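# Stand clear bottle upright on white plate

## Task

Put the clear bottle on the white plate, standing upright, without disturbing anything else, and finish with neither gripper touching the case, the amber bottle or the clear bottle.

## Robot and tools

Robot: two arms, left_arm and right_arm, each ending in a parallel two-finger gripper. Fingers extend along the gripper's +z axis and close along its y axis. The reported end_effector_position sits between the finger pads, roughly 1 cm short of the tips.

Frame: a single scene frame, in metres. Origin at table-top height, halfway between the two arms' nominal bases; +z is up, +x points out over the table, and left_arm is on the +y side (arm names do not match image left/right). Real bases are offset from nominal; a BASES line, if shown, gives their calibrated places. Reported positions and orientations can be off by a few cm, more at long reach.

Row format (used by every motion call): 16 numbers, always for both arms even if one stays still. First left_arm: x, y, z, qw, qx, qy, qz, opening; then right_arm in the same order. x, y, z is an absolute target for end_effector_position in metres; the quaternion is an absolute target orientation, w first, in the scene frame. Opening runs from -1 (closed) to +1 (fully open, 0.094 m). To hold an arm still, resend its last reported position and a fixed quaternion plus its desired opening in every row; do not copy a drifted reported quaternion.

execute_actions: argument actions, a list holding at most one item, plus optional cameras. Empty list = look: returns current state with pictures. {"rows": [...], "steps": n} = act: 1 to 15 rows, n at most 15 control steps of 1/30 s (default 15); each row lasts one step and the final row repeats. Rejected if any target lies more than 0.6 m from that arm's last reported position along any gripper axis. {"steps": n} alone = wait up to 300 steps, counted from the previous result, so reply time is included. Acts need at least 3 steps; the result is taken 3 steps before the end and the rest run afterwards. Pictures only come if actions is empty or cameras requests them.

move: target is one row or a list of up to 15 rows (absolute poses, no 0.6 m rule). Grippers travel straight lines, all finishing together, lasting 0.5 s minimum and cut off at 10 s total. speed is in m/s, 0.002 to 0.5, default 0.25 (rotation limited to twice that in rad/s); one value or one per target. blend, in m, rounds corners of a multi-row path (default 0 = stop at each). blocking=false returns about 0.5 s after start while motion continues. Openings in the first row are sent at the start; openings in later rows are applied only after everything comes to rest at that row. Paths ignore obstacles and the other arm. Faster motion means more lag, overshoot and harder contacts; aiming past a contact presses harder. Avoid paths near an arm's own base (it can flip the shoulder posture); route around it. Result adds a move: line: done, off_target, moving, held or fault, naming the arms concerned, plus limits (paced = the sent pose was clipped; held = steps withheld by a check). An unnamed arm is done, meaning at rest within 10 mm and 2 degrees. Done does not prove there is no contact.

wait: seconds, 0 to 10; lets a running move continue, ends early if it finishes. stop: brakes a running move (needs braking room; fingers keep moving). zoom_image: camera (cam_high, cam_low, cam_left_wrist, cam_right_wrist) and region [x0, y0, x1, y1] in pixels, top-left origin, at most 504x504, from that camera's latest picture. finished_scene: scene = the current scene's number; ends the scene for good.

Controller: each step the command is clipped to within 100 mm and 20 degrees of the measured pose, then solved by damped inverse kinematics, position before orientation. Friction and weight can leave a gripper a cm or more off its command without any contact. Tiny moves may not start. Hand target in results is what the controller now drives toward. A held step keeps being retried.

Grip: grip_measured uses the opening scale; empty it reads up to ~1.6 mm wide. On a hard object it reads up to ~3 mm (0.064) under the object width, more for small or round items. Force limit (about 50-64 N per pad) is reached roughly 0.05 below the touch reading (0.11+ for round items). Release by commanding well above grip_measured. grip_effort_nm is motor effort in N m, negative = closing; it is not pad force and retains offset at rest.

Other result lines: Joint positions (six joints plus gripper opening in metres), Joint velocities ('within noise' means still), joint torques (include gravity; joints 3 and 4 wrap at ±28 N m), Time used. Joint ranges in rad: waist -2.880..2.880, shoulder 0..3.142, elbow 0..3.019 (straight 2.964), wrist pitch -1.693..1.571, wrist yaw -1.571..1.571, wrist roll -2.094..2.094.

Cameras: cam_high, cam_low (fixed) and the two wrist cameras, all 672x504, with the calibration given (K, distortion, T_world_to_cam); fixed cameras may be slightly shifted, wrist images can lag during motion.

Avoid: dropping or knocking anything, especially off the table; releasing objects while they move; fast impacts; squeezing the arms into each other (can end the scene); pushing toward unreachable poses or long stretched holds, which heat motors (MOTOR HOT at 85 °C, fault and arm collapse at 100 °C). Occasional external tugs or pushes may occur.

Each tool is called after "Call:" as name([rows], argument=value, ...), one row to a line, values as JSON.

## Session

Call:
execute_actions(actions=[])

Call:
zoom_image(camera="cam_high", region=[240, 210, 400, 350])

Call:
zoom_image(camera="cam_high", region=[400, 170, 580, 350])

Scene clock: 0.00 s of 4110.00 s.
left_arm: end_effector_position=(+0.5319, +0.3113, +0.3917) grip_measured=+1.000 grip_effort_nm=n/a end_effector_quat_wxyz=(+0.404, -0.383, +0.808, +0.193) | right_arm: end_effector_position=(+0.6599, -0.7598, +0.3297) grip_measured=+1.000 grip_effort_nm=n/a end_effector_quat_wxyz=(+0.718, -0.009, +0.686, +0.118)
Joint positions: left_arm=[-0.097 1.312 1.349 -0.966 -0.725 -0.723 0.094] | right_arm=[-0.678 2.024 1.616 0.497 -0.87 0.217 0.094]
Joint velocities: within noise
Joint torques (N m): no reading
Motor temperatures (°C): left_arm=[29 27 29 28 29 25 28] | right_arm=[28 30 29 27 28 26 27]
Heat: left arm: hottest waist 29 °C; right arm: hottest shoulder 30 °C.
Hand target: left_arm +0.5356, +0.3110, +0.4110; +0.420, -0.388, +0.800, +0.183 | right_arm +0.6626, -0.7621, +0.3457; +0.726, -0.018, +0.679, +0.110
camera_calibration:
cam_left_wrist: T_world_to_cam=[[0.786345, -0.617782, -0.00251914, -0.222551], [-0.538333, -0.683207, -0.493382, 0.733606], [0.303082, 0.389325, -0.869809, 0.14429], [0, 0, 0, 1]] pos_world=[0.526195, 0.307541, 0.486892]
cam_right_wrist: T_world_to_cam=[[0.176455, -0.97299, -0.148843, -0.805371], [-0.387332, 0.0703783, -0.91925, 0.650661], [0.904896, 0.219858, -0.364451, -0.220191], [0, 0, 0, 1]] pos_world=[0.593384, -0.780999, 0.397997]

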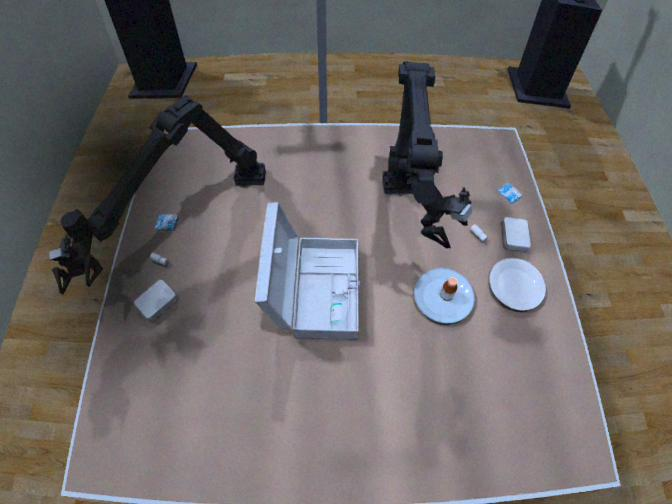

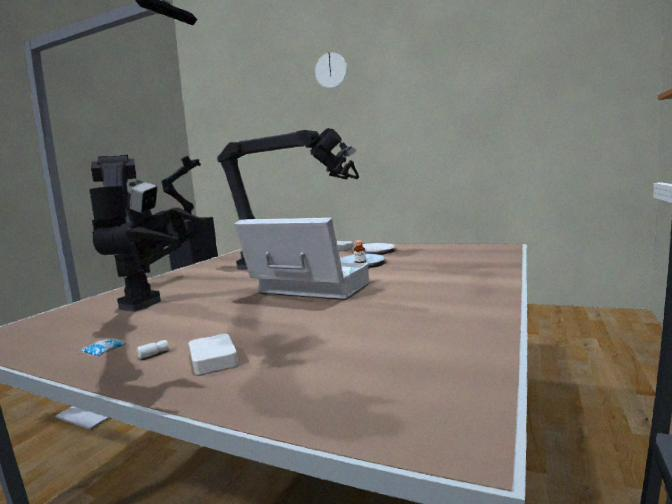

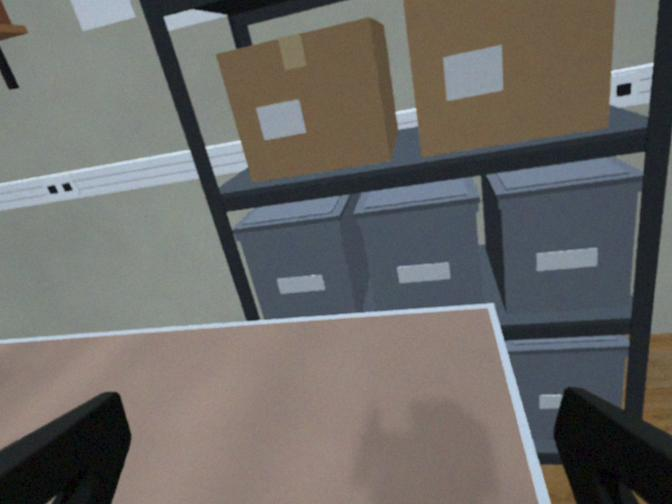

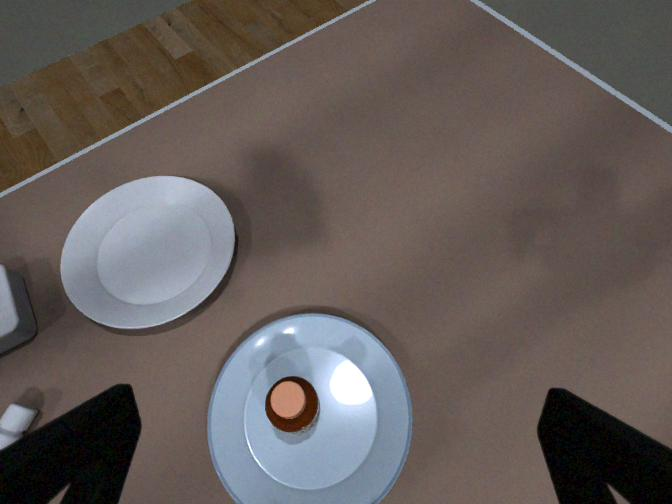

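Scaled by 3.150 from the camera's 672x504 image, which has a finer 960x720 frame.

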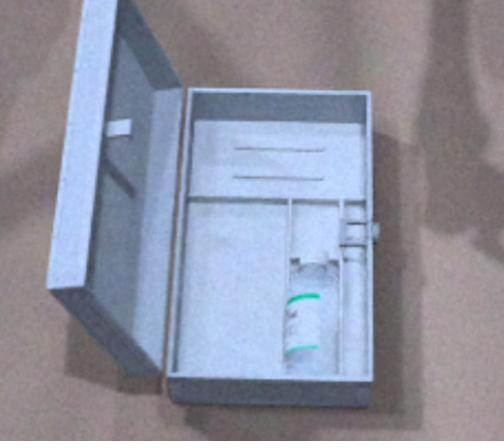

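Scaled by 2.800 from the camera's 672x504 image, which has a finer 960x720 frame.

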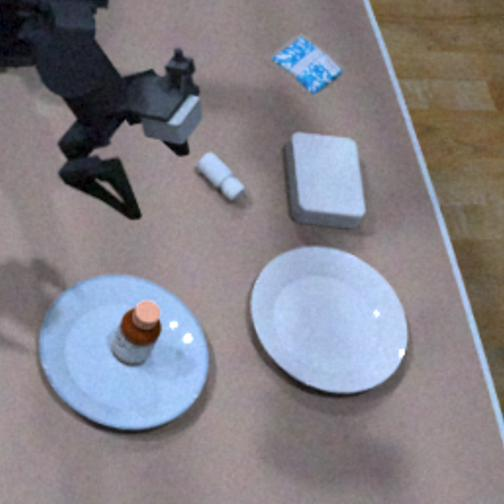

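Call:
move(target=[0.605,0.008,0.2,0.012,0.017,1,-0.01,0.6,0.2816,-0.7639,0.4146,0.676,0.329,0.570,-0.331,1], speed=0.4, cameras=["cam_right_wrist","cam_left_wrist"])

Scene clock: 3.33 s of 4110.00 s.
left_arm: end_effector_position=(+0.5924, +0.0170, +0.1706) grip_measured=+0.603 grip_effort_nm=-0.173 end_effector_quat_wxyz=(-0.016, +0.009, +1.000, +0.003) | right_arm: end_effector_position=(+0.2825, -0.7622, +0.4201) grip_measured=+1.000 grip_effort_nm=0.002 end_effector_quat_wxyz=(+0.684, +0.327, +0.563, -0.328)
Joint positions: left_arm=[-0.386 1.983 1.825 -1.444 0.006 -0.361 0.075] | right_arm=[-0.874 1.098 0.724 0.526 0.08 0.066 0.094]
Joint velocities: within noise
Joint torques (N m): left_arm=[-1.03 -21.77 12.16 -0.02 0.13 0.21] | right_arm=[0.26 -3.9 11.56 1.95 0.1 -0.06]
Motor temperatures (°C): left_arm=[29 27 31 28 29 25 28] | right_arm=[28 30 30 27 28 26 27]
Heat: left arm: hottest elbow 31 °C; right arm: hottest shoulder 30 °C.
Hand target: left_arm +0.6036, +0.0086, +0.2002; +0.012, +0.017, +1.000, -0.010 | right_arm +0.2816, -0.7639, +0.4145; +0.676, +0.329, +0.570, -0.331
Off the commanded pose: left_arm 0.033 m, 4 deg | right_arm 0.006 m, 1 deg.
Kept back: nothing.
move: off_target (left_arm)
camera_calibration:
cam_left_wrist: T_world_to_cam=[[-0.00718064, -0.999767, -0.0203619, 0.0271705], [-0.903474, -0.00224089, 0.428638, 0.503415], [-0.428583, 0.0214743, -0.903247, 0.493657], [0, 0, 0, 1]] pos_world=[0.666591, 0.0176913, 0.230665]
cam_right_wrist: T_world_to_cam=[[-0.820476, -0.566214, -0.0788745, -0.16532], [-0.0961308, 0.272652, -0.957298, 0.67562], [0.563541, -0.777858, -0.278135, -0.545453], [0, 0, 0, 1]] pos_world=[0.236692, -0.7021, 0.48202]
Images, in order (width x height): cam_left_wrist 672x504, cam_right_wrist 672x504.

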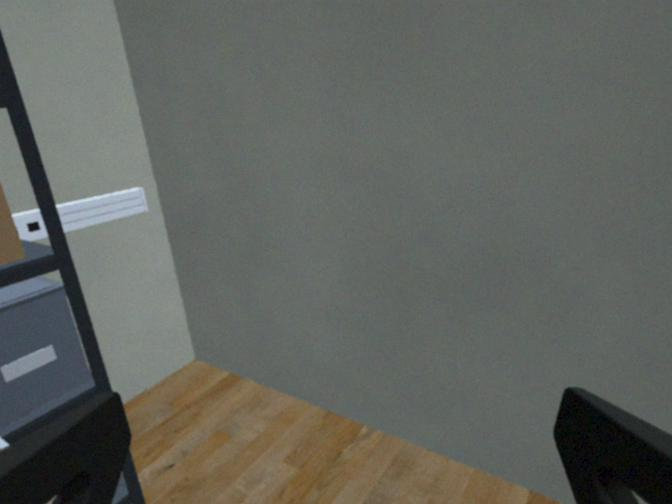

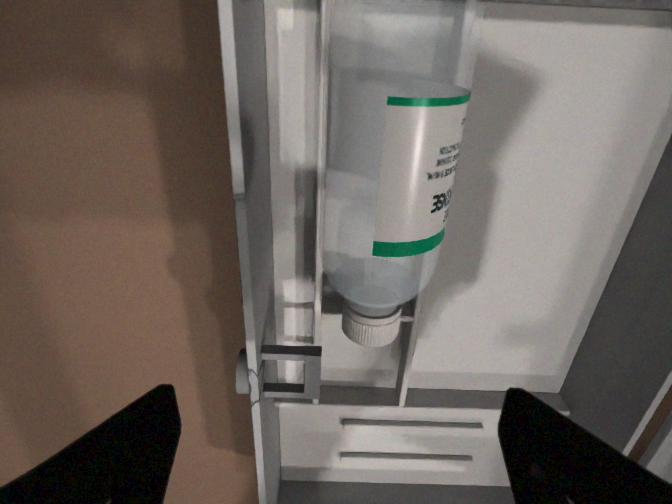

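Call:
move([
  [0.614,-0.010,0.13,0.012,0.026,1,-0.01,0.55,0.2816,-0.7639,0.4146,0.676,0.329,0.570,-0.331,1],
  [0.612,-0.009,0.058,0.012,0.026,1,-0.01,0.55,0.2816,-0.7639,0.4146,0.676,0.329,0.570,-0.331,1],
  [0.612,-0.009,0.058,0.012,0.026,1,-0.01,0.05,0.2816,-0.7639,0.4146,0.676,0.329,0.570,-0.331,1],
], speed=[0.2,0.12,0.12], blend=[0.02,0,0], cameras=["cam_right_wrist"])

Scene clock: 5.70 s of 4110.00 s.
left_arm: end_effector_position=(+0.6113, -0.0027, +0.0567) grip_measured=+0.183 grip_effort_nm=-1.028 end_effector_quat_wxyz=(+0.006, +0.018, +1.000, -0.009) | right_arm: end_effector_position=(+0.2825, -0.7622, +0.4201) grip_measured=+1.000 grip_effort_nm=0.002 end_effector_quat_wxyz=(+0.684, +0.327, +0.563, -0.328)
Joint positions: left_arm=[-0.403 2.103 1.712 -1.161 0.012 -0.359 0.056] | right_arm=[-0.874 1.098 0.724 0.526 0.08 0.066 0.094]
Joint velocities: within noise
Joint torques (N m): left_arm=[-1.26 -21.6 7.64 0.84 -0.11 0.17] | right_arm=[0.21 -3.84 11.56 1.96 0.1 -0.05]
Motor temperatures (°C): left_arm=[29 27 31 28 29 25 28] | right_arm=[28 30 31 27 28 26 27]
Heat: left arm: hottest elbow 31 °C; right arm: hottest elbow 31 °C.
Hand target: left_arm +0.6120, -0.0089, +0.0580; +0.012, +0.026, +1.000, -0.010 | right_arm +0.2816, -0.7639, +0.4145; +0.676, +0.329, +0.570, -0.331
Off the commanded pose: left_arm 0.006 m, 1 deg | right_arm 0.006 m, 1 deg.
Kept back: nothing.
move: done
camera_calibration:
cam_right_wrist: T_world_to_cam=[[-0.820533, -0.566183, -0.0784986, -0.165438], [-0.0964136, 0.272455, -0.957326, 0.675561], [0.563409, -0.777949, -0.278146, -0.545481], [0, 0, 0, 1]] pos_world=[0.236715, -0.702084, 0.482022]
Images, in order (width x height): cam_right_wrist 672x504.

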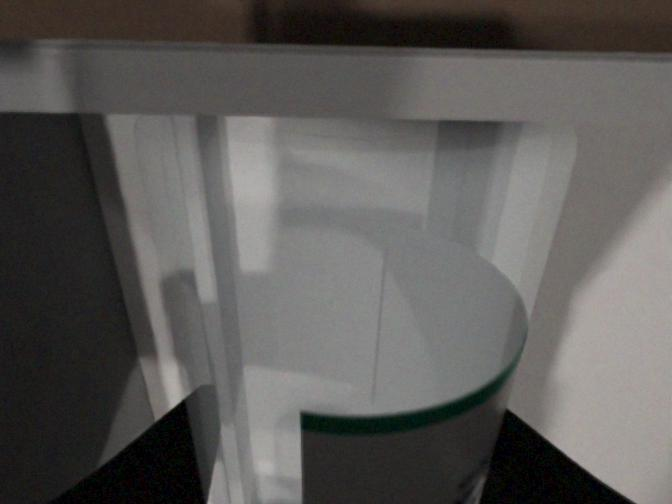

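Call:
move([
  [0.612,-0.009,0.2,0.012,0.026,1,-0.01,0.05,0.2816,-0.7639,0.4146,0.676,0.329,0.570,-0.331,1],
  [0.36,0.2,0.2,0,0.768,0.641,0,0.05,0.2816,-0.7639,0.4146,0.676,0.329,0.570,-0.331,1],
  [0.36,0.2,0.09,0,0.768,0.641,0,0.05,0.2816,-0.7639,0.4146,0.676,0.329,0.570,-0.331,1],
], speed=[0.25,0.45,0.2], blend=[0.03,0.02,0], cameras=["cam_high","cam_low","cam_right_wrist"])

Call:
zoom_image(camera="cam_high", region=[340, 160, 480, 300])

Scene clock: 9.47 s of 4110.00 s.
left_arm: end_effector_position=(+0.3494, +0.1986, +0.0797) grip_measured=+0.183 grip_effort_nm=-1.028 end_effector_quat_wxyz=(-0.017, +0.768, +0.641, -0.012) | right_arm: end_effector_position=(+0.2825, -0.7622, +0.4201) grip_measured=+1.000 grip_effort_nm=0.002 end_effector_quat_wxyz=(+0.684, +0.327, +0.563, -0.329)
Joint positions: left_arm=[-0.144 1.381 0.78 -1.012 -0.005 1.615 0.056] | right_arm=[-0.874 1.098 0.724 0.526 0.08 0.066 0.094]
Joint velocities: within noise
Joint torques (N m): left_arm=[0.21 -10.7 7.66 0.65 0.3 0.21] | right_arm=[0.21 -3.84 11.56 1.95 0.1 -0.05]
Motor temperatures (°C): left_arm=[29 28 32 28 29 25 28] | right_arm=[28 30 31 27 28 26 27]
Heat: left arm: hottest elbow 32 °C; right arm: hottest elbow 31 °C.
Hand target: left_arm +0.3597, +0.2000, +0.0900; +0.000, +0.768, +0.641, +0.000 | right_arm +0.2816, -0.7639, +0.4145; +0.676, +0.329, +0.570, -0.331
Off the commanded pose: left_arm 0.015 m, 2 deg | right_arm 0.006 m, 1 deg.
Kept back: nothing.
move: off_target (left_arm)
camera_calibration:
cam_right_wrist: T_world_to_cam=[[-0.82059, -0.566153, -0.0781227, -0.165556], [-0.0966964, 0.272257, -0.957354, 0.675502], [0.563278, -0.778041, -0.278157, -0.545509], [0, 0, 0, 1]] pos_world=[0.236737, -0.702068, 0.482024]
Images, in order (width x height): cam_high 672x504, cam_low 672x504, cam_right_wrist 672x504.

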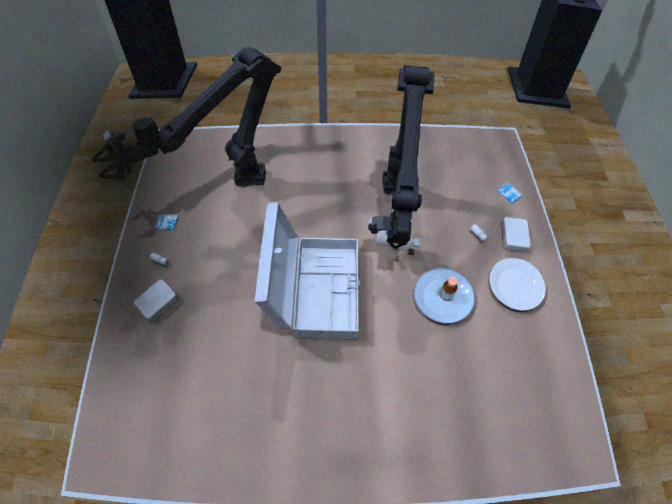

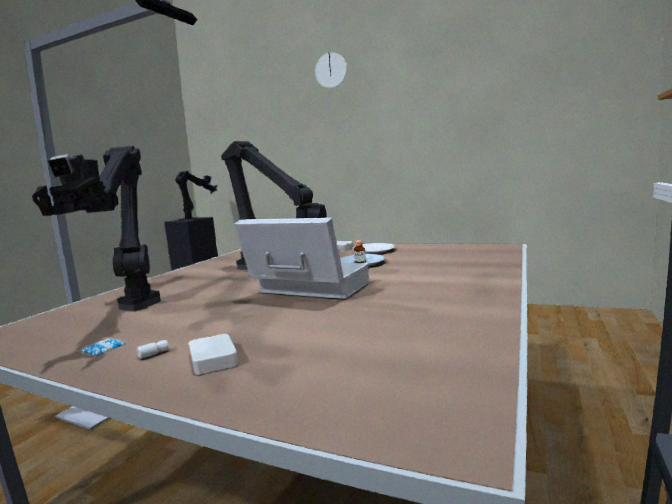

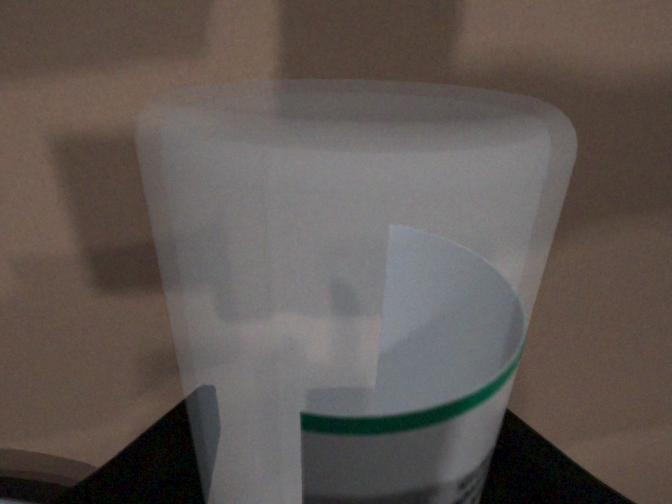

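Scaled by 3.600 from the camera's 672x504 image, which has a finer 960x720 frame.

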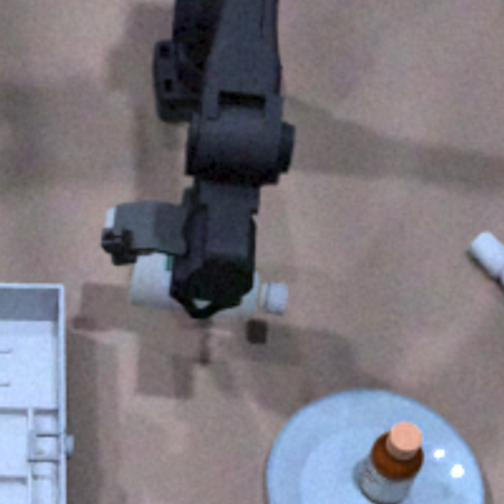

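Call:
move([
  [0.36,0.2,0.065,0,0.768,0.641,0,0.05,0.2816,-0.7639,0.4146,0.676,0.329,0.570,-0.331,1],
  [0.36,0.2,0.056,0,0.768,0.641,0,0.05,0.2816,-0.7639,0.4146,0.676,0.329,0.570,-0.331,1],
], speed=[0.08,0.025], cameras=["cam_high"])

Call:
zoom_image(camera="cam_high", region=[340, 160, 480, 300])

Scene clock: 10.63 s of 4110.00 s.
left_arm: end_effector_position=(+0.3539, +0.1980, +0.0530) grip_measured=+0.183 grip_effort_nm=-1.033 end_effector_quat_wxyz=(-0.009, +0.768, +0.641, -0.005) | right_arm: end_effector_position=(+0.2825, -0.7622, +0.4201) grip_measured=+1.000 grip_effort_nm=0.002 end_effector_quat_wxyz=(+0.684, +0.327, +0.563, -0.329)
Joint positions: left_arm=[-0.144 1.429 0.743 -0.903 -0.005 1.615 0.056] | right_arm=[-0.874 1.098 0.724 0.526 0.08 0.066 0.094]
Joint velocities: within noise
Joint torques (N m): left_arm=[0.32 -10.05 6.68 0.75 0.3 0.21] | right_arm=[0.26 -3.84 11.56 1.95 0.1 -0.05]
Motor temperatures (°C): left_arm=[29 28 32 28 29 25 28] | right_arm=[28 31 32 27 28 26 27]
Heat: left arm: hottest elbow 32 °C; right arm: hottest elbow 32 °C.
Hand target: left_arm +0.3600, +0.2000, +0.0560; +0.000, +0.768, +0.641, +0.000 | right_arm +0.2816, -0.7639, +0.4145; +0.676, +0.329, +0.570, -0.331
Off the commanded pose: left_arm 0.007 m, 1 deg | right_arm 0.006 m, 1 deg.
Kept back: nothing.
move: done
Images, in order (width x height): cam_high 672x504.

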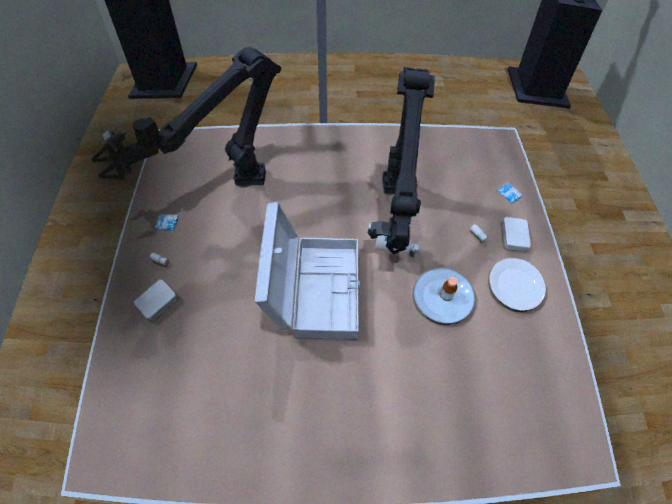

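Scaled by 3.600 from the camera's 672x504 image, which has a finer 960x720 frame.

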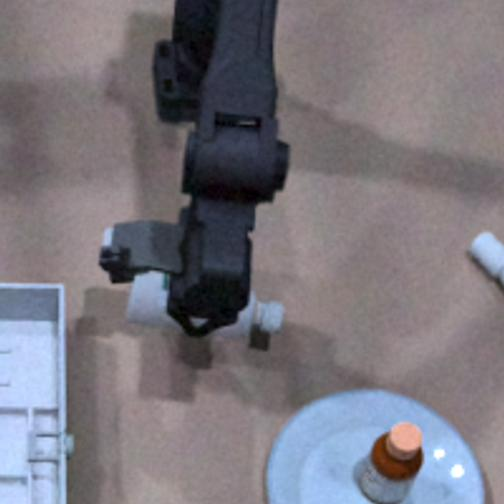

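Call:
move(target=[0.36,0.2,0.044,0,0.768,0.641,0,0.05,0.2816,-0.7639,0.4146,0.676,0.329,0.570,-0.331,1], speed=0.025, cameras=["cam_high"])

Call:
zoom_image(camera="cam_high", region=[340, 200, 440, 280])

Scene clock: 11.60 s of 4110.00 s.
left_arm: end_effector_position=(+0.3533, +0.1981, +0.0404) grip_measured=+0.183 grip_effort_nm=-1.038 end_effector_quat_wxyz=(-0.010, +0.768, +0.641, -0.005) | right_arm: end_effector_position=(+0.2825, -0.7622, +0.4201) grip_measured=+1.000 grip_effort_nm=0.002 end_effector_quat_wxyz=(+0.684, +0.327, +0.563, -0.329)
Joint positions: left_arm=[-0.144 1.456 0.728 -0.864 -0.005 1.615 0.056] | right_arm=[-0.874 1.098 0.724 0.526 0.08 0.066 0.094]
Joint velocities: within noise
Joint torques (N m): left_arm=[0.26 -10.34 6.42 0.72 0.3 0.21] | right_arm=[0.21 -3.84 11.58 1.95 0.1 -0.05]
Motor temperatures (°C): left_arm=[29 28 32 28 29 25 28] | right_arm=[28 31 32 27 28 26 27]
Heat: left arm: hottest elbow 32 °C; right arm: hottest elbow 32 °C.
Hand target: left_arm +0.3600, +0.2001, +0.0441; +0.000, +0.768, +0.641, +0.000 | right_arm +0.2816, -0.7639, +0.4145; +0.676, +0.329, +0.570, -0.331
Off the commanded pose: left_arm 0.008 m, 1 deg | right_arm 0.006 m, 1 deg.
Kept back: nothing.
move: done
Images, in order (width x height): cam_high 672x504.

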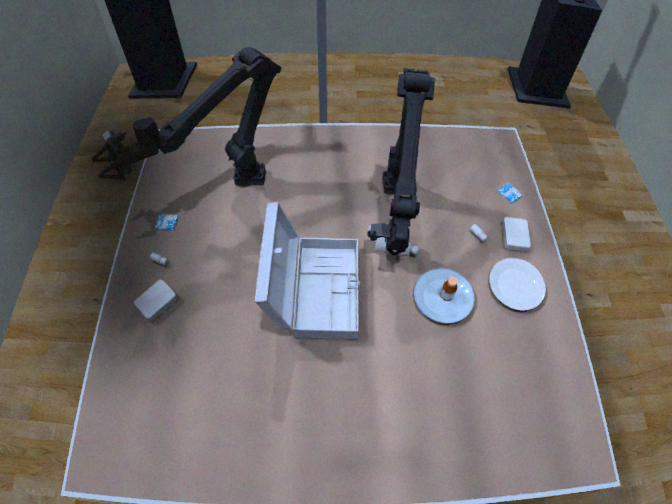

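Scaled by 5.040 from the camera's 672x504 image, which has a finer 960x720 frame.

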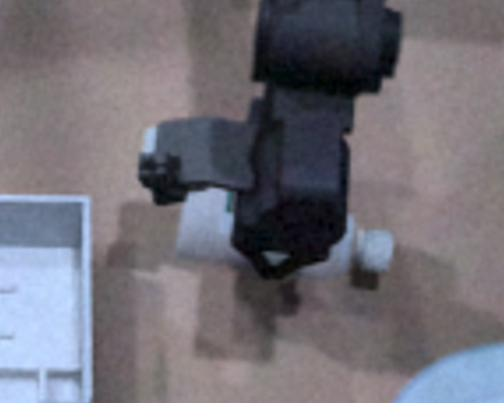

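Call:
move(target=[0.36,0.2,0.034,0,0.768,0.641,0,0.05,0.2816,-0.7639,0.4146,0.676,0.329,0.570,-0.331,1], speed=0.02, cameras=["cam_high"])

Call:
zoom_image(camera="cam_high", region=[340, 200, 440, 280])

Scene clock: 12.57 s of 4110.00 s.
left_arm: end_effector_position=(+0.3550, +0.1978, +0.0339) grip_measured=+0.183 grip_effort_nm=-1.028 end_effector_quat_wxyz=(-0.007, +0.768, +0.640, -0.003) | right_arm: end_effector_position=(+0.2825, -0.7622, +0.4201) grip_measured=+1.000 grip_effort_nm=0.002 end_effector_quat_wxyz=(+0.684, +0.327, +0.563, -0.329)
Joint positions: left_arm=[-0.144 1.47 0.721 -0.836 -0.005 1.616 0.056] | right_arm=[-0.874 1.098 0.724 0.526 0.08 0.066 0.094]
Joint velocities: within noise
Joint torques (N m): left_arm=[0.21 -9.82 6 0.94 0.3 0.2] | right_arm=[0.21 -3.84 11.56 1.95 0.11 -0.05]
Motor temperatures (°C): left_arm=[29 28 32 28 29 25 28] | right_arm=[28 31 32 27 28 26 27]
Heat: left arm: hottest elbow 32 °C; right arm: hottest elbow 32 °C.
Hand target: left_arm +0.3600, +0.2001, +0.0341; +0.000, +0.768, +0.641, +0.000 | right_arm +0.2816, -0.7639, +0.4145; +0.676, +0.329, +0.570, -0.331
Off the commanded pose: left_arm 0.005 m, 1 deg | right_arm 0.006 m, 1 deg.
Kept back: nothing.
move: done
Images, in order (width x height): cam_high 672x504.

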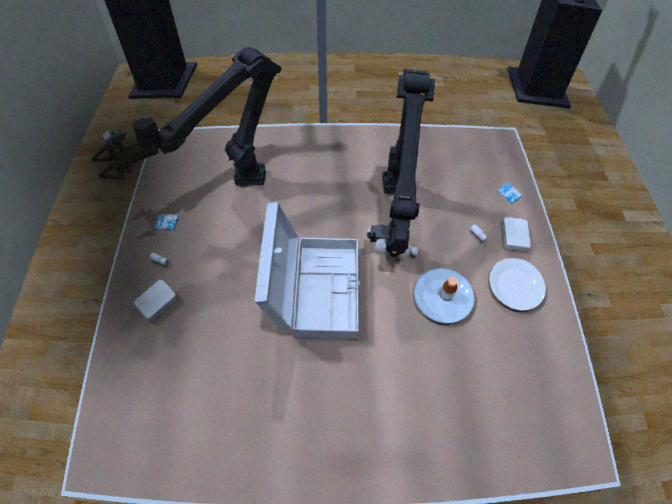

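Scaled by 5.040 from the camera's 672x504 image, which has a finer 960x720 frame.

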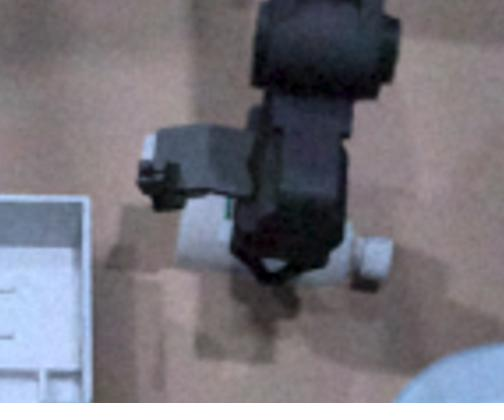

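Call:
move([
  [0.36,0.2,0.0315,0,0.768,0.641,0,0.05,0.2816,-0.7639,0.4146,0.676,0.329,0.570,-0.331,1],
  [0.36,0.2,0.0315,0,0.768,0.641,0,0.5,0.2816,-0.7639,0.4146,0.676,0.329,0.570,-0.331,1],
  [0.36,0.2,0.15,0,0.768,0.641,0,0.5,0.2816,-0.7639,0.4146,0.676,0.329,0.570,-0.331,1],
  [0.36,0.2,0.16,0,0.1,0.995,0,0.5,0.2816,-0.7639,0.4146,0.676,0.329,0.570,-0.331,1],
  [0.36,0.2,0.15,0,-0.64,0.768,0,0.5,0.2816,-0.7639,0.4146,0.676,0.329,0.570,-0.331,1],
], speed=[0.02,0.1,0.2,0.5,0.5], blend=[0,0,0.01,0.01,0], cameras=["cam_high","cam_right_wrist"])

Call:
zoom_image(camera="cam_high", region=[340, 200, 440, 280])

Scene clock: 18.50 s of 4110.00 s.
left_arm: end_effector_position=(+0.3425, +0.1990, +0.1373) grip_measured=+0.497 grip_effort_nm=0.139 end_effector_quat_wxyz=(-0.017, -0.632, +0.775, +0.016) | right_arm: end_effector_position=(+0.2825, -0.7622, +0.4201) grip_measured=+1.000 grip_effort_nm=0.002 end_effector_quat_wxyz=(+0.684, +0.327, +0.563, -0.329)
Joint positions: left_arm=[-0.14 1.278 0.859 -1.198 0.004 -1.501 0.07] | right_arm=[-0.874 1.098 0.724 0.526 0.08 0.066 0.094]
Joint velocities: within noise
Joint torques (N m): left_arm=[-0.03 -8.82 10.06 0.72 -0.25 -0.04] | right_arm=[0.21 -3.84 11.58 1.95 0.1 -0.04]
Motor temperatures (°C): left_arm=[29 28 33 28 29 25 28] | right_arm=[28 31 33 27 28 26 27]
Heat: left arm: hottest elbow 33 °C; right arm: hottest elbow 33 °C.
Hand target: left_arm +0.3594, +0.2001, +0.1503; +0.000, -0.640, +0.768, +0.000 | right_arm +0.2816, -0.7639, +0.4145; +0.676, +0.329, +0.570, -0.331
Off the commanded pose: left_arm 0.022 m, 3 deg | right_arm 0.006 m, 1 deg.
Kept back: nothing.
move: off_target (left_arm)
camera_calibration:
cam_right_wrist: T_world_to_cam=[[-0.82059, -0.566153, -0.0781227, -0.165556], [-0.0966964, 0.272257, -0.957354, 0.675502], [0.563278, -0.778041, -0.278157, -0.545509], [0, 0, 0, 1]] pos_world=[0.236737, -0.702068, 0.482024]
Images, in order (width x height): cam_high 672x504, cam_right_wrist 672x504.

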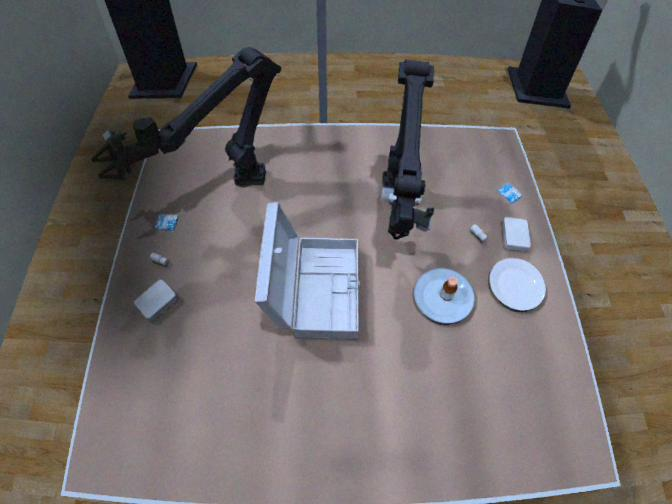

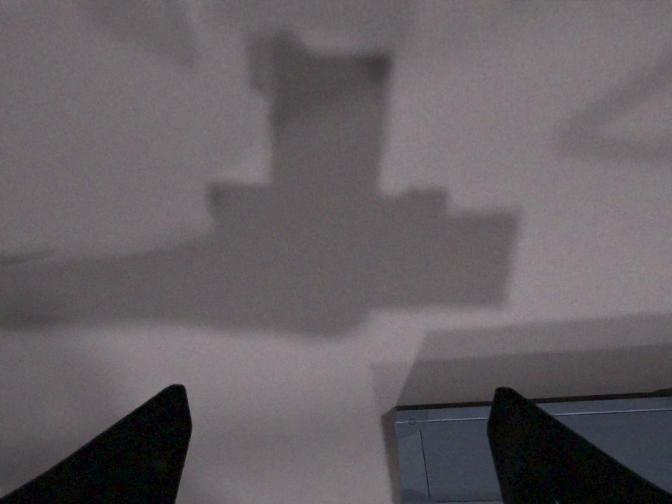

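Scaled by 5.040 from the camera's 672x504 image, which has a finer 960x720 frame.

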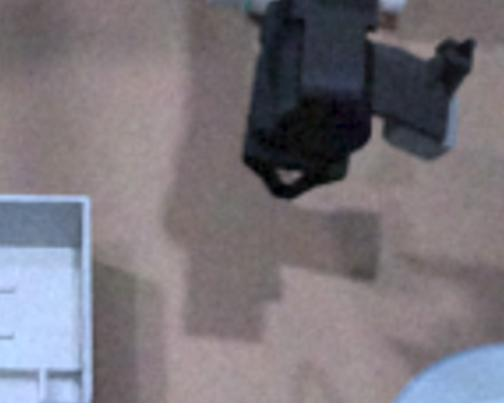

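Call:
move(target=[0.40,0.02,0.28,0,0.1,0.995,0,0.5,0.2816,-0.7639,0.4146,0.676,0.329,0.570,-0.331,1], speed=0.5, cameras=["cam_high","cam_low"])

Call:
zoom_image(camera="cam_high", region=[340, 130, 460, 250])

Scene clock: 21.03 s of 4110.00 s.
left_arm: end_effector_position=(+0.3895, +0.0298, +0.2622) grip_measured=+0.497 grip_effort_nm=0.139 end_effector_quat_wxyz=(-0.017, +0.090, +0.996, +0.009) | right_arm: end_effector_position=(+0.2825, -0.7622, +0.4201) grip_measured=+1.000 grip_effort_nm=0.007 end_effector_quat_wxyz=(+0.684, +0.327, +0.563, -0.329)
Joint positions: left_arm=[-0.541 1.456 1.371 -1.525 -0.001 -0.352 0.07] | right_arm=[-0.874 1.098 0.724 0.526 0.08 0.066 0.094]
Joint velocities: within noise
Joint torques (N m): left_arm=[-1.14 -12.16 12.15 0.01 0 0.2] | right_arm=[0.15 -3.9 11.56 1.96 0.1 -0.05]
Motor temperatures (°C): left_arm=[29 28 34 28 29 25 28] | right_arm=[28 31 34 27 28 26 27]
Heat: left arm: hottest elbow 34 °C; right arm: hottest elbow 34 °C.
Hand target: left_arm +0.3992, +0.0205, +0.2799; +0.000, +0.100, +0.995, +0.000 | right_arm +0.2816, -0.7639, +0.4145; +0.676, +0.329, +0.570, -0.331
Off the commanded pose: left_arm 0.023 m, 3 deg | right_arm 0.006 m, 1 deg.
Kept back: nothing.
move: off_target (left_arm)
Images, in order (width x height): cam_high 672x504, cam_low 672x504.

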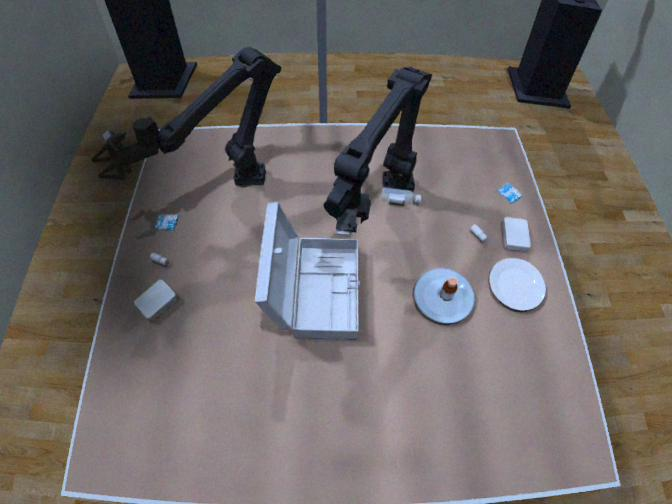

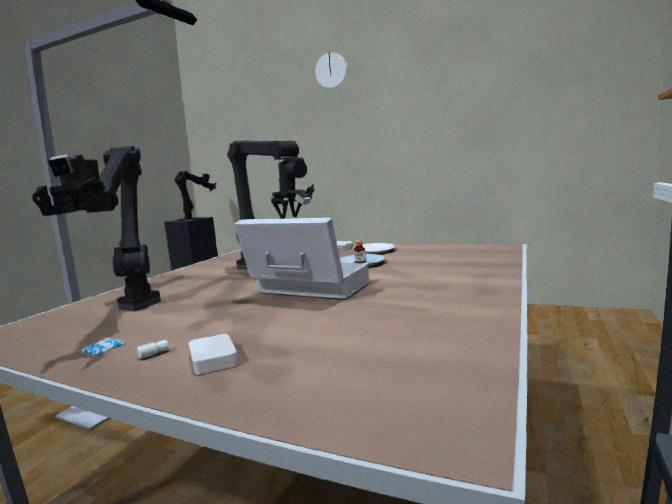

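Scaled by 4.200 from the camera's 672x504 image, which has a finer 960x720 frame.

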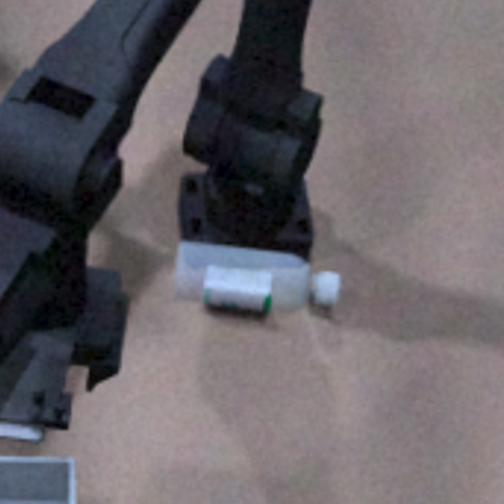

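Call:
move([
  [0.32,0.22,0.22,0,-0.4,0.917,0,0.1,0.2816,-0.7639,0.4146,0.676,0.329,0.570,-0.331,1],
  [0.18,0.33,0.17,0,-0.652,0.758,0,0.1,0.2816,-0.7639,0.4146,0.676,0.329,0.570,-0.331,1],
], speed=0.5, blend=0.05, cameras=["cam_high","cam_right_wrist"])

Scene clock: 24.07 s of 4110.00 s.
left_arm: end_effector_position=(+0.1802, +0.3297, +0.1685) grip_measured=+0.103 grip_effort_nm=-0.164 end_effector_quat_wxyz=(+0.001, -0.656, +0.755, +0.000) | right_arm: end_effector_position=(+0.2825, -0.7622, +0.4201) grip_measured=+1.000 grip_effort_nm=0.002 end_effector_quat_wxyz=(+0.684, +0.327, +0.563, -0.329)
Joint positions: left_arm=[0.524 0.762 0.624 -1.43 -0.001 -0.899 0.052] | right_arm=[-0.874 1.098 0.724 0.526 0.08 0.066 0.094]
Joint velocities: within noise
Joint torques (N m): left_arm=[-0.44 -1.96 8.29 0.21 -0.01 0.19] | right_arm=[0.15 -3.84 11.58 1.96 0.1 -0.04]
Motor temperatures (°C): left_arm=[29 28 34 28 29 25 28] | right_arm=[28 31 34 27 28 26 27]
Heat: left arm: hottest elbow 34 °C; right arm: hottest elbow 34 °C.
Hand target: left_arm +0.1801, +0.3300, +0.1701; +0.000, -0.652, +0.758, +0.000 | right_arm +0.2816, -0.7639, +0.4145; +0.676, +0.329, +0.570, -0.331
Off the commanded pose: left_arm 0.002 m, 1 deg | right_arm 0.006 m, 1 deg.
Kept back: nothing.
move: done
camera_calibration:
cam_right_wrist: T_world_to_cam=[[-0.82059, -0.566153, -0.0781227, -0.165556], [-0.0966964, 0.272257, -0.957354, 0.675502], [0.563278, -0.778041, -0.278157, -0.545509], [0, 0, 0, 1]] pos_world=[0.236737, -0.702068, 0.482024]
Images, in order (width x height): cam_high 672x504, cam_right_wrist 672x504.

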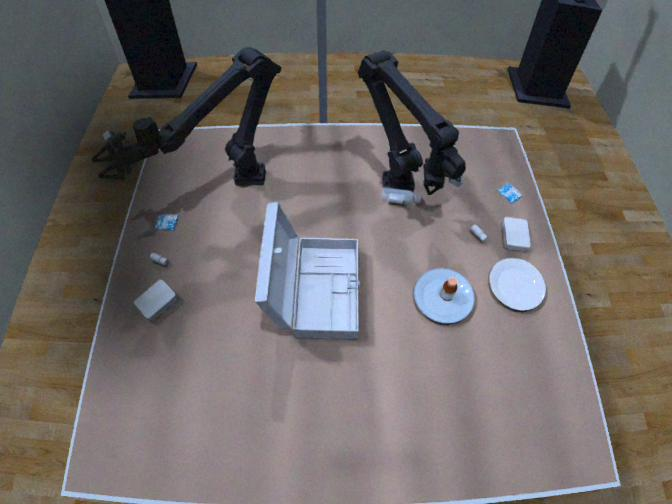

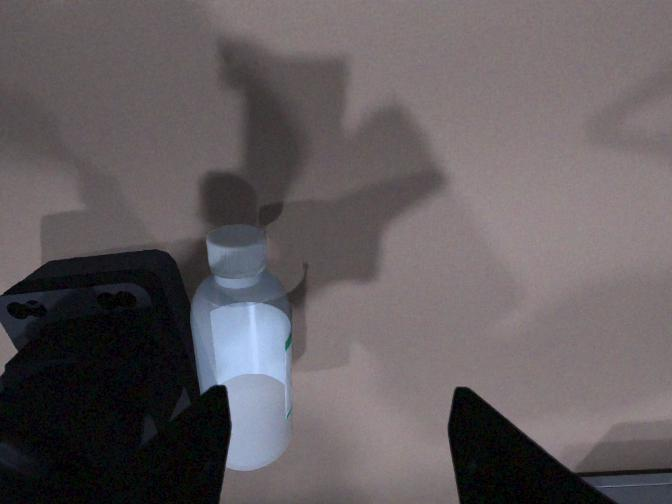

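Call:
move([
  [0.13,0.318,0.10,0,-0.652,0.758,0,-0.08,0.2816,-0.7639,0.4146,0.676,0.329,0.570,-0.331,1],
  [0.129,0.318,0.035,0,-0.652,0.758,0,-0.08,0.2816,-0.7639,0.4146,0.676,0.329,0.570,-0.331,1],
  [0.129,0.318,0.035,0,-0.652,0.758,0,-0.8,0.2816,-0.7639,0.4146,0.676,0.329,0.570,-0.331,1],
], speed=[0.2,0.1,0.1], blend=[0.01,0,0], cameras=["cam_high","cam_right_wrist"])

Scene clock: 25.57 s of 4110.00 s.
left_arm: end_effector_position=(+0.1270, +0.3140, +0.0707) grip_measured=-0.077 grip_effort_nm=-0.159 end_effector_quat_wxyz=(-0.004, -0.653, +0.757, +0.001) | right_arm: end_effector_position=(+0.2825, -0.7622, +0.4201) grip_measured=+1.000 grip_effort_nm=-0.002 end_effector_quat_wxyz=(+0.684, +0.327, +0.563, -0.329)
Joint positions: left_arm=[0.636 0.647 0.321 -1.252 -0.001 -0.779 0.043] | right_arm=[-0.874 1.098 0.724 0.526 0.08 0.066 0.094]
Joint velocities: within noise
Joint torques (N m): left_arm=[-0.67 -0.32 8.12 0.36 -0.06 0.09] | right_arm=[0.21 -3.9 11.55 1.98 0.1 -0.05]
Motor temperatures (°C): left_arm=[29 28 34 28 29 25 28] | right_arm=[28 31 34 27 28 26 27]
Heat: left arm: hottest elbow 34 °C; right arm: hottest elbow 34 °C.
Hand target: left_arm +0.1284, +0.3151, +0.0733; +0.000, -0.653, +0.757, +0.001 | right_arm +0.2816, -0.7639, +0.4145; +0.676, +0.329, +0.570, -0.331
Off the commanded pose: left_arm 0.036 m, 0 deg | right_arm 0.006 m, 1 deg.
Kept back: nothing.
move: held (left_arm; a check stopped the path); path passed 1 of 3 targets; target 3's new opening was not sent; limits=held
pose unreachable (left arm): on one or more control steps of this call this arm could not follow its commanded pose, so it was not sent that pose on those steps. It may still have moved: this result reports where it is.
cause: moving toward the commanded pose would bring two parts of the arm too close to each other (its shoulder (the part past joint 1) and its gripper housing, with joints 2 (shoulder) to 6 (wrist roll) between them).
camera_calibration:
cam_right_wrist: T_world_to_cam=[[-0.82059, -0.566153, -0.0781227, -0.165556], [-0.0966964, 0.272257, -0.957354, 0.675502], [0.563278, -0.778041, -0.278157, -0.545509], [0, 0, 0, 1]] pos_world=[0.236737, -0.702068, 0.482024]
Images, in order (width x height): cam_high 672x504, cam_right_wrist 672x504.

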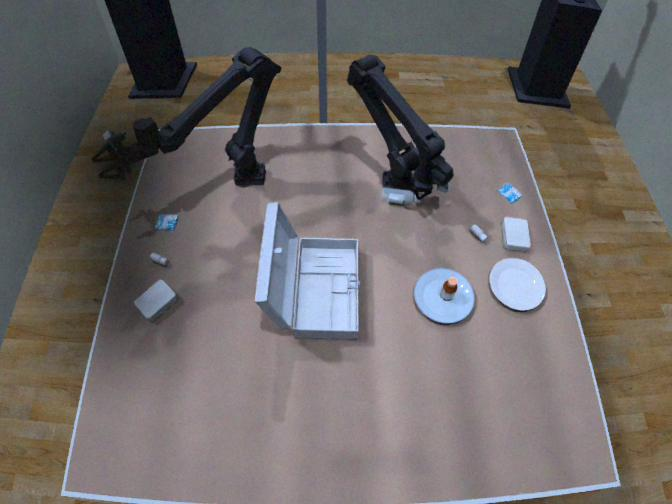

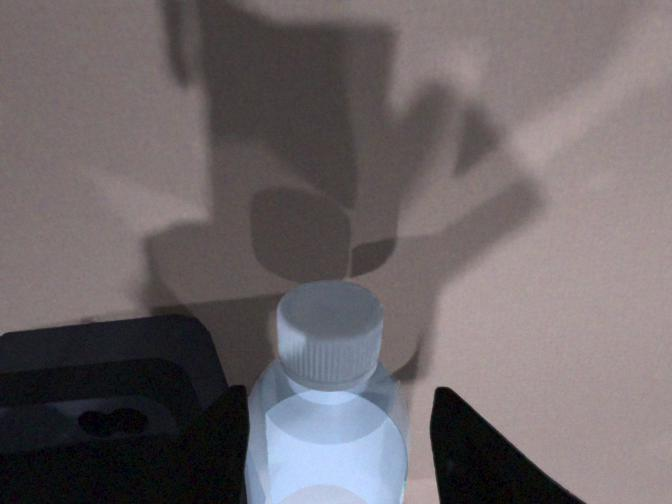

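Call:
move([
  [0.163,0.309,0.10,-0.1706,-0.630,0.732,0.194,-0.05,0.2816,-0.7639,0.4146,0.676,0.329,0.570,-0.331,1],
  [0.129,0.314,0.036,-0.1706,-0.630,0.732,0.194,-0.05,0.2816,-0.7639,0.4146,0.676,0.329,0.570,-0.331,1],
  [0.129,0.314,0.036,-0.1706,-0.630,0.732,0.194,-0.8,0.2816,-0.7639,0.4146,0.676,0.329,0.570,-0.331,1],
], speed=[0.3,0.12,0.1], cameras=["cam_high","cam_right_wrist"])

Scene clock: 28.33 s of 4110.00 s.
left_arm: end_effector_position=(+0.1278, +0.3114, +0.0367) grip_measured=-0.375 grip_effort_nm=-1.023 end_effector_quat_wxyz=(-0.172, -0.629, +0.733, +0.196) | right_arm: end_effector_position=(+0.2825, -0.7622, +0.4201) grip_measured=+1.000 grip_effort_nm=0.007 end_effector_quat_wxyz=(+0.684, +0.327, +0.563, -0.329)
Joint positions: left_arm=[0.299 1.271 0.419 -1.202 -0.219 -1.166 0.029] | right_arm=[-0.874 1.098 0.724 0.526 0.08 0.066 0.094]
Joint velocities: within noise
Joint torques (N m): left_arm=[0.44 -4.89 4.66 -0.18 -0.39 0.16] | right_arm=[0.21 -3.84 11.58 1.95 0.11 -0.05]
Motor temperatures (°C): left_arm=[29 28 34 28 29 25 28] | right_arm=[28 31 35 27 28 26 27]
Heat: left arm: hottest elbow 34 °C; right arm: hottest elbow 35 °C.
Hand target: left_arm +0.1290, +0.3140, +0.0361; -0.171, -0.630, +0.732, +0.194 | right_arm +0.2816, -0.7639, +0.4145; +0.676, +0.329, +0.570, -0.331
Off the commanded pose: left_arm 0.003 m, 0 deg | right_arm 0.006 m, 1 deg.
Kept back: nothing.
move: done
camera_calibration:
cam_right_wrist: T_world_to_cam=[[-0.82059, -0.566153, -0.0781227, -0.165556], [-0.0966964, 0.272257, -0.957354, 0.675502], [0.563278, -0.778041, -0.278157, -0.545509], [0, 0, 0, 1]] pos_world=[0.236737, -0.702068, 0.482024]
Images, in order (width x height): cam_high 672x504, cam_right_wrist 672x504.

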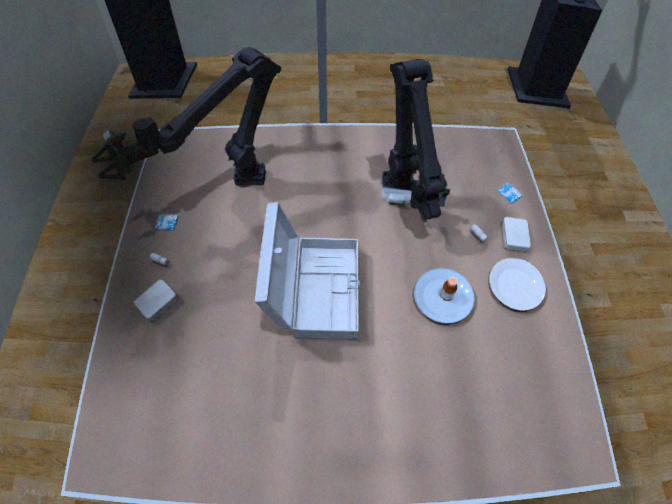

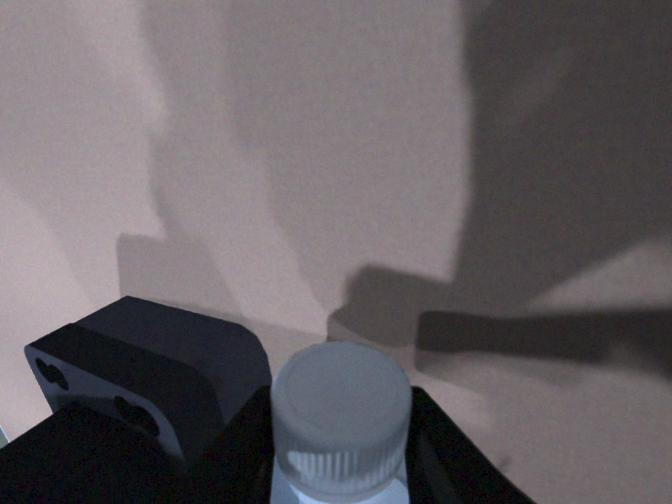

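Call:
move([
  [0.17,0.32,0.12,-0.1706,-0.630,0.732,0.194,-0.8,0.2816,-0.7639,0.4146,0.676,0.329,0.570,-0.331,1],
  [0.32,0.43,0.27,0.35,-0.43,0.81,0.2,-0.8,0.2816,-0.7639,0.4146,0.676,0.329,0.570,-0.331,1],
  [0.498,0.642,0.245,0.705,-0.184,0.655,0.199,-0.8,0.2816,-0.7639,0.4146,0.676,0.329,0.570,-0.331,1],
], speed=[0.25,0.45,0.45], blend=[0.04,0.06,0], cameras=["cam_high","cam_low","cam_right_wrist"])

Call:
zoom_image(camera="cam_high", region=[470, 220, 560, 320])

Call:
zoom_image(camera="cam_low", region=[340, 180, 430, 270])

Scene clock: 31.90 s of 4110.00 s.
left_arm: end_effector_position=(+0.4863, +0.6260, +0.1927) grip_measured=-0.375 grip_effort_nm=-1.023 end_effector_quat_wxyz=(+0.668, -0.206, +0.693, +0.176) | right_arm: end_effector_position=(+0.2825, -0.7622, +0.4201) grip_measured=+1.000 grip_effort_nm=0.002 end_effector_quat_wxyz=(+0.684, +0.327, +0.563, -0.329)
Joint positions: left_arm=[0.754 1.709 0.727 0.935 0.216 -0.02 0.029] | right_arm=[-0.874 1.098 0.724 0.526 0.08 0.066 0.094]
Joint velocities: within noise
Joint torques (N m): left_arm=[-0.03 -16.21 10.21 3.81 0.2 0.16] | right_arm=[0.21 -3.84 11.55 1.96 0.11 -0.05]
Motor temperatures (°C): left_arm=[29 28 35 28 29 25 28] | right_arm=[28 31 35 27 28 26 27]
Heat: left arm: hottest elbow 35 °C; right arm: hottest elbow 35 °C.
Hand target: left_arm +0.4951, +0.6393, +0.2449; +0.705, -0.184, +0.655, +0.199 | right_arm +0.2816, -0.7639, +0.4145; +0.676, +0.329, +0.570, -0.331
Off the commanded pose: left_arm 0.056 m, 7 deg | right_arm 0.006 m, 1 deg.
Kept back: nothing.
move: off_target (left_arm)
camera_calibration:
cam_right_wrist: T_world_to_cam=[[-0.82059, -0.566153, -0.0781227, -0.165556], [-0.0966964, 0.272257, -0.957354, 0.675502], [0.563278, -0.778041, -0.278157, -0.545509], [0, 0, 0, 1]] pos_world=[0.236737, -0.702068, 0.482024]
Images, in order (width x height): cam_high 672x504, cam_low 672x504, cam_right_wrist 672x504.

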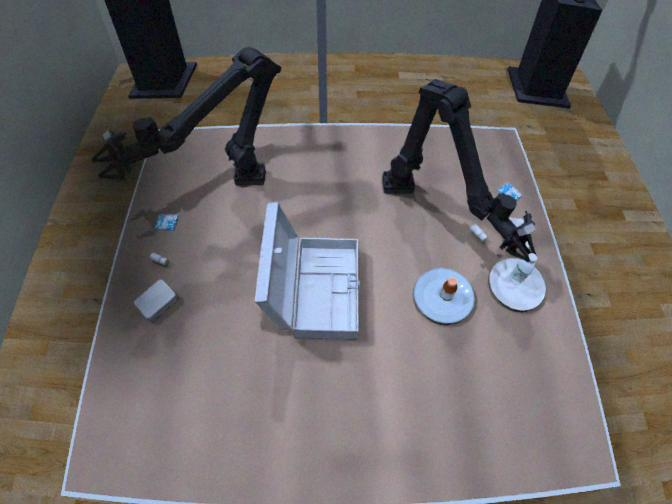

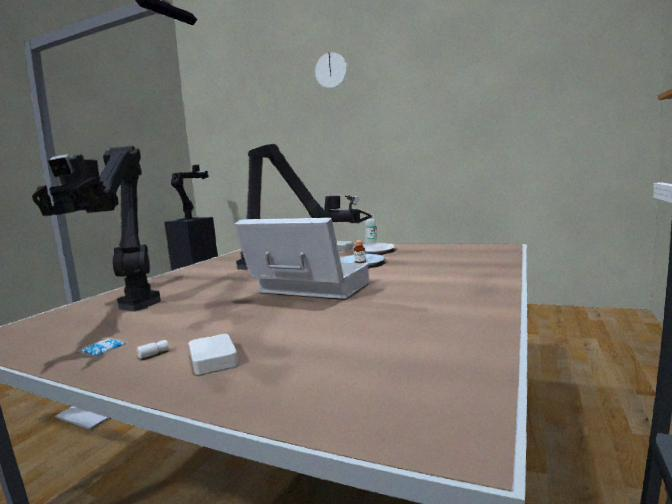

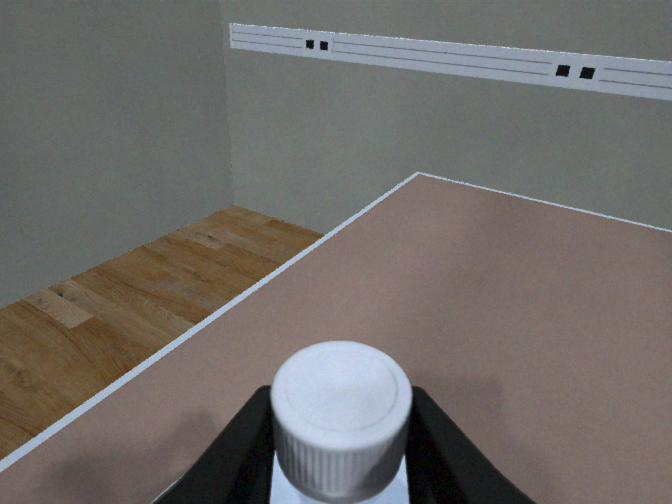

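Scaled by 5.040 from the camera's 672x504 image, which has a finer 960x720 frame.

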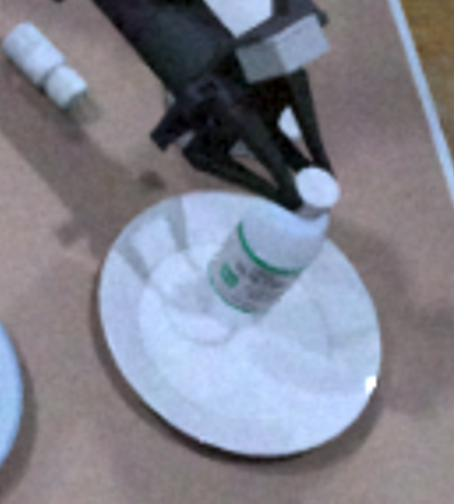

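Scaled by 5.600 from the camera's 672x504 image, which has a finer 960x720 frame.

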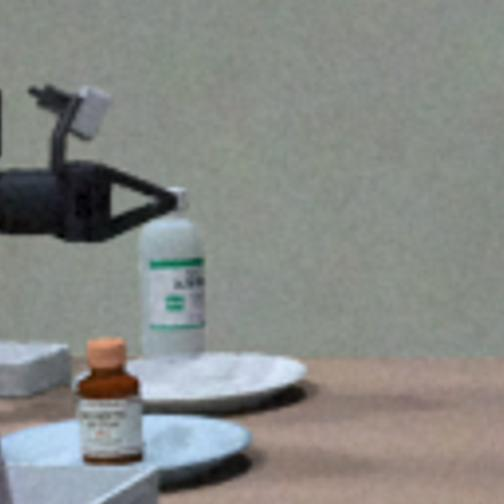

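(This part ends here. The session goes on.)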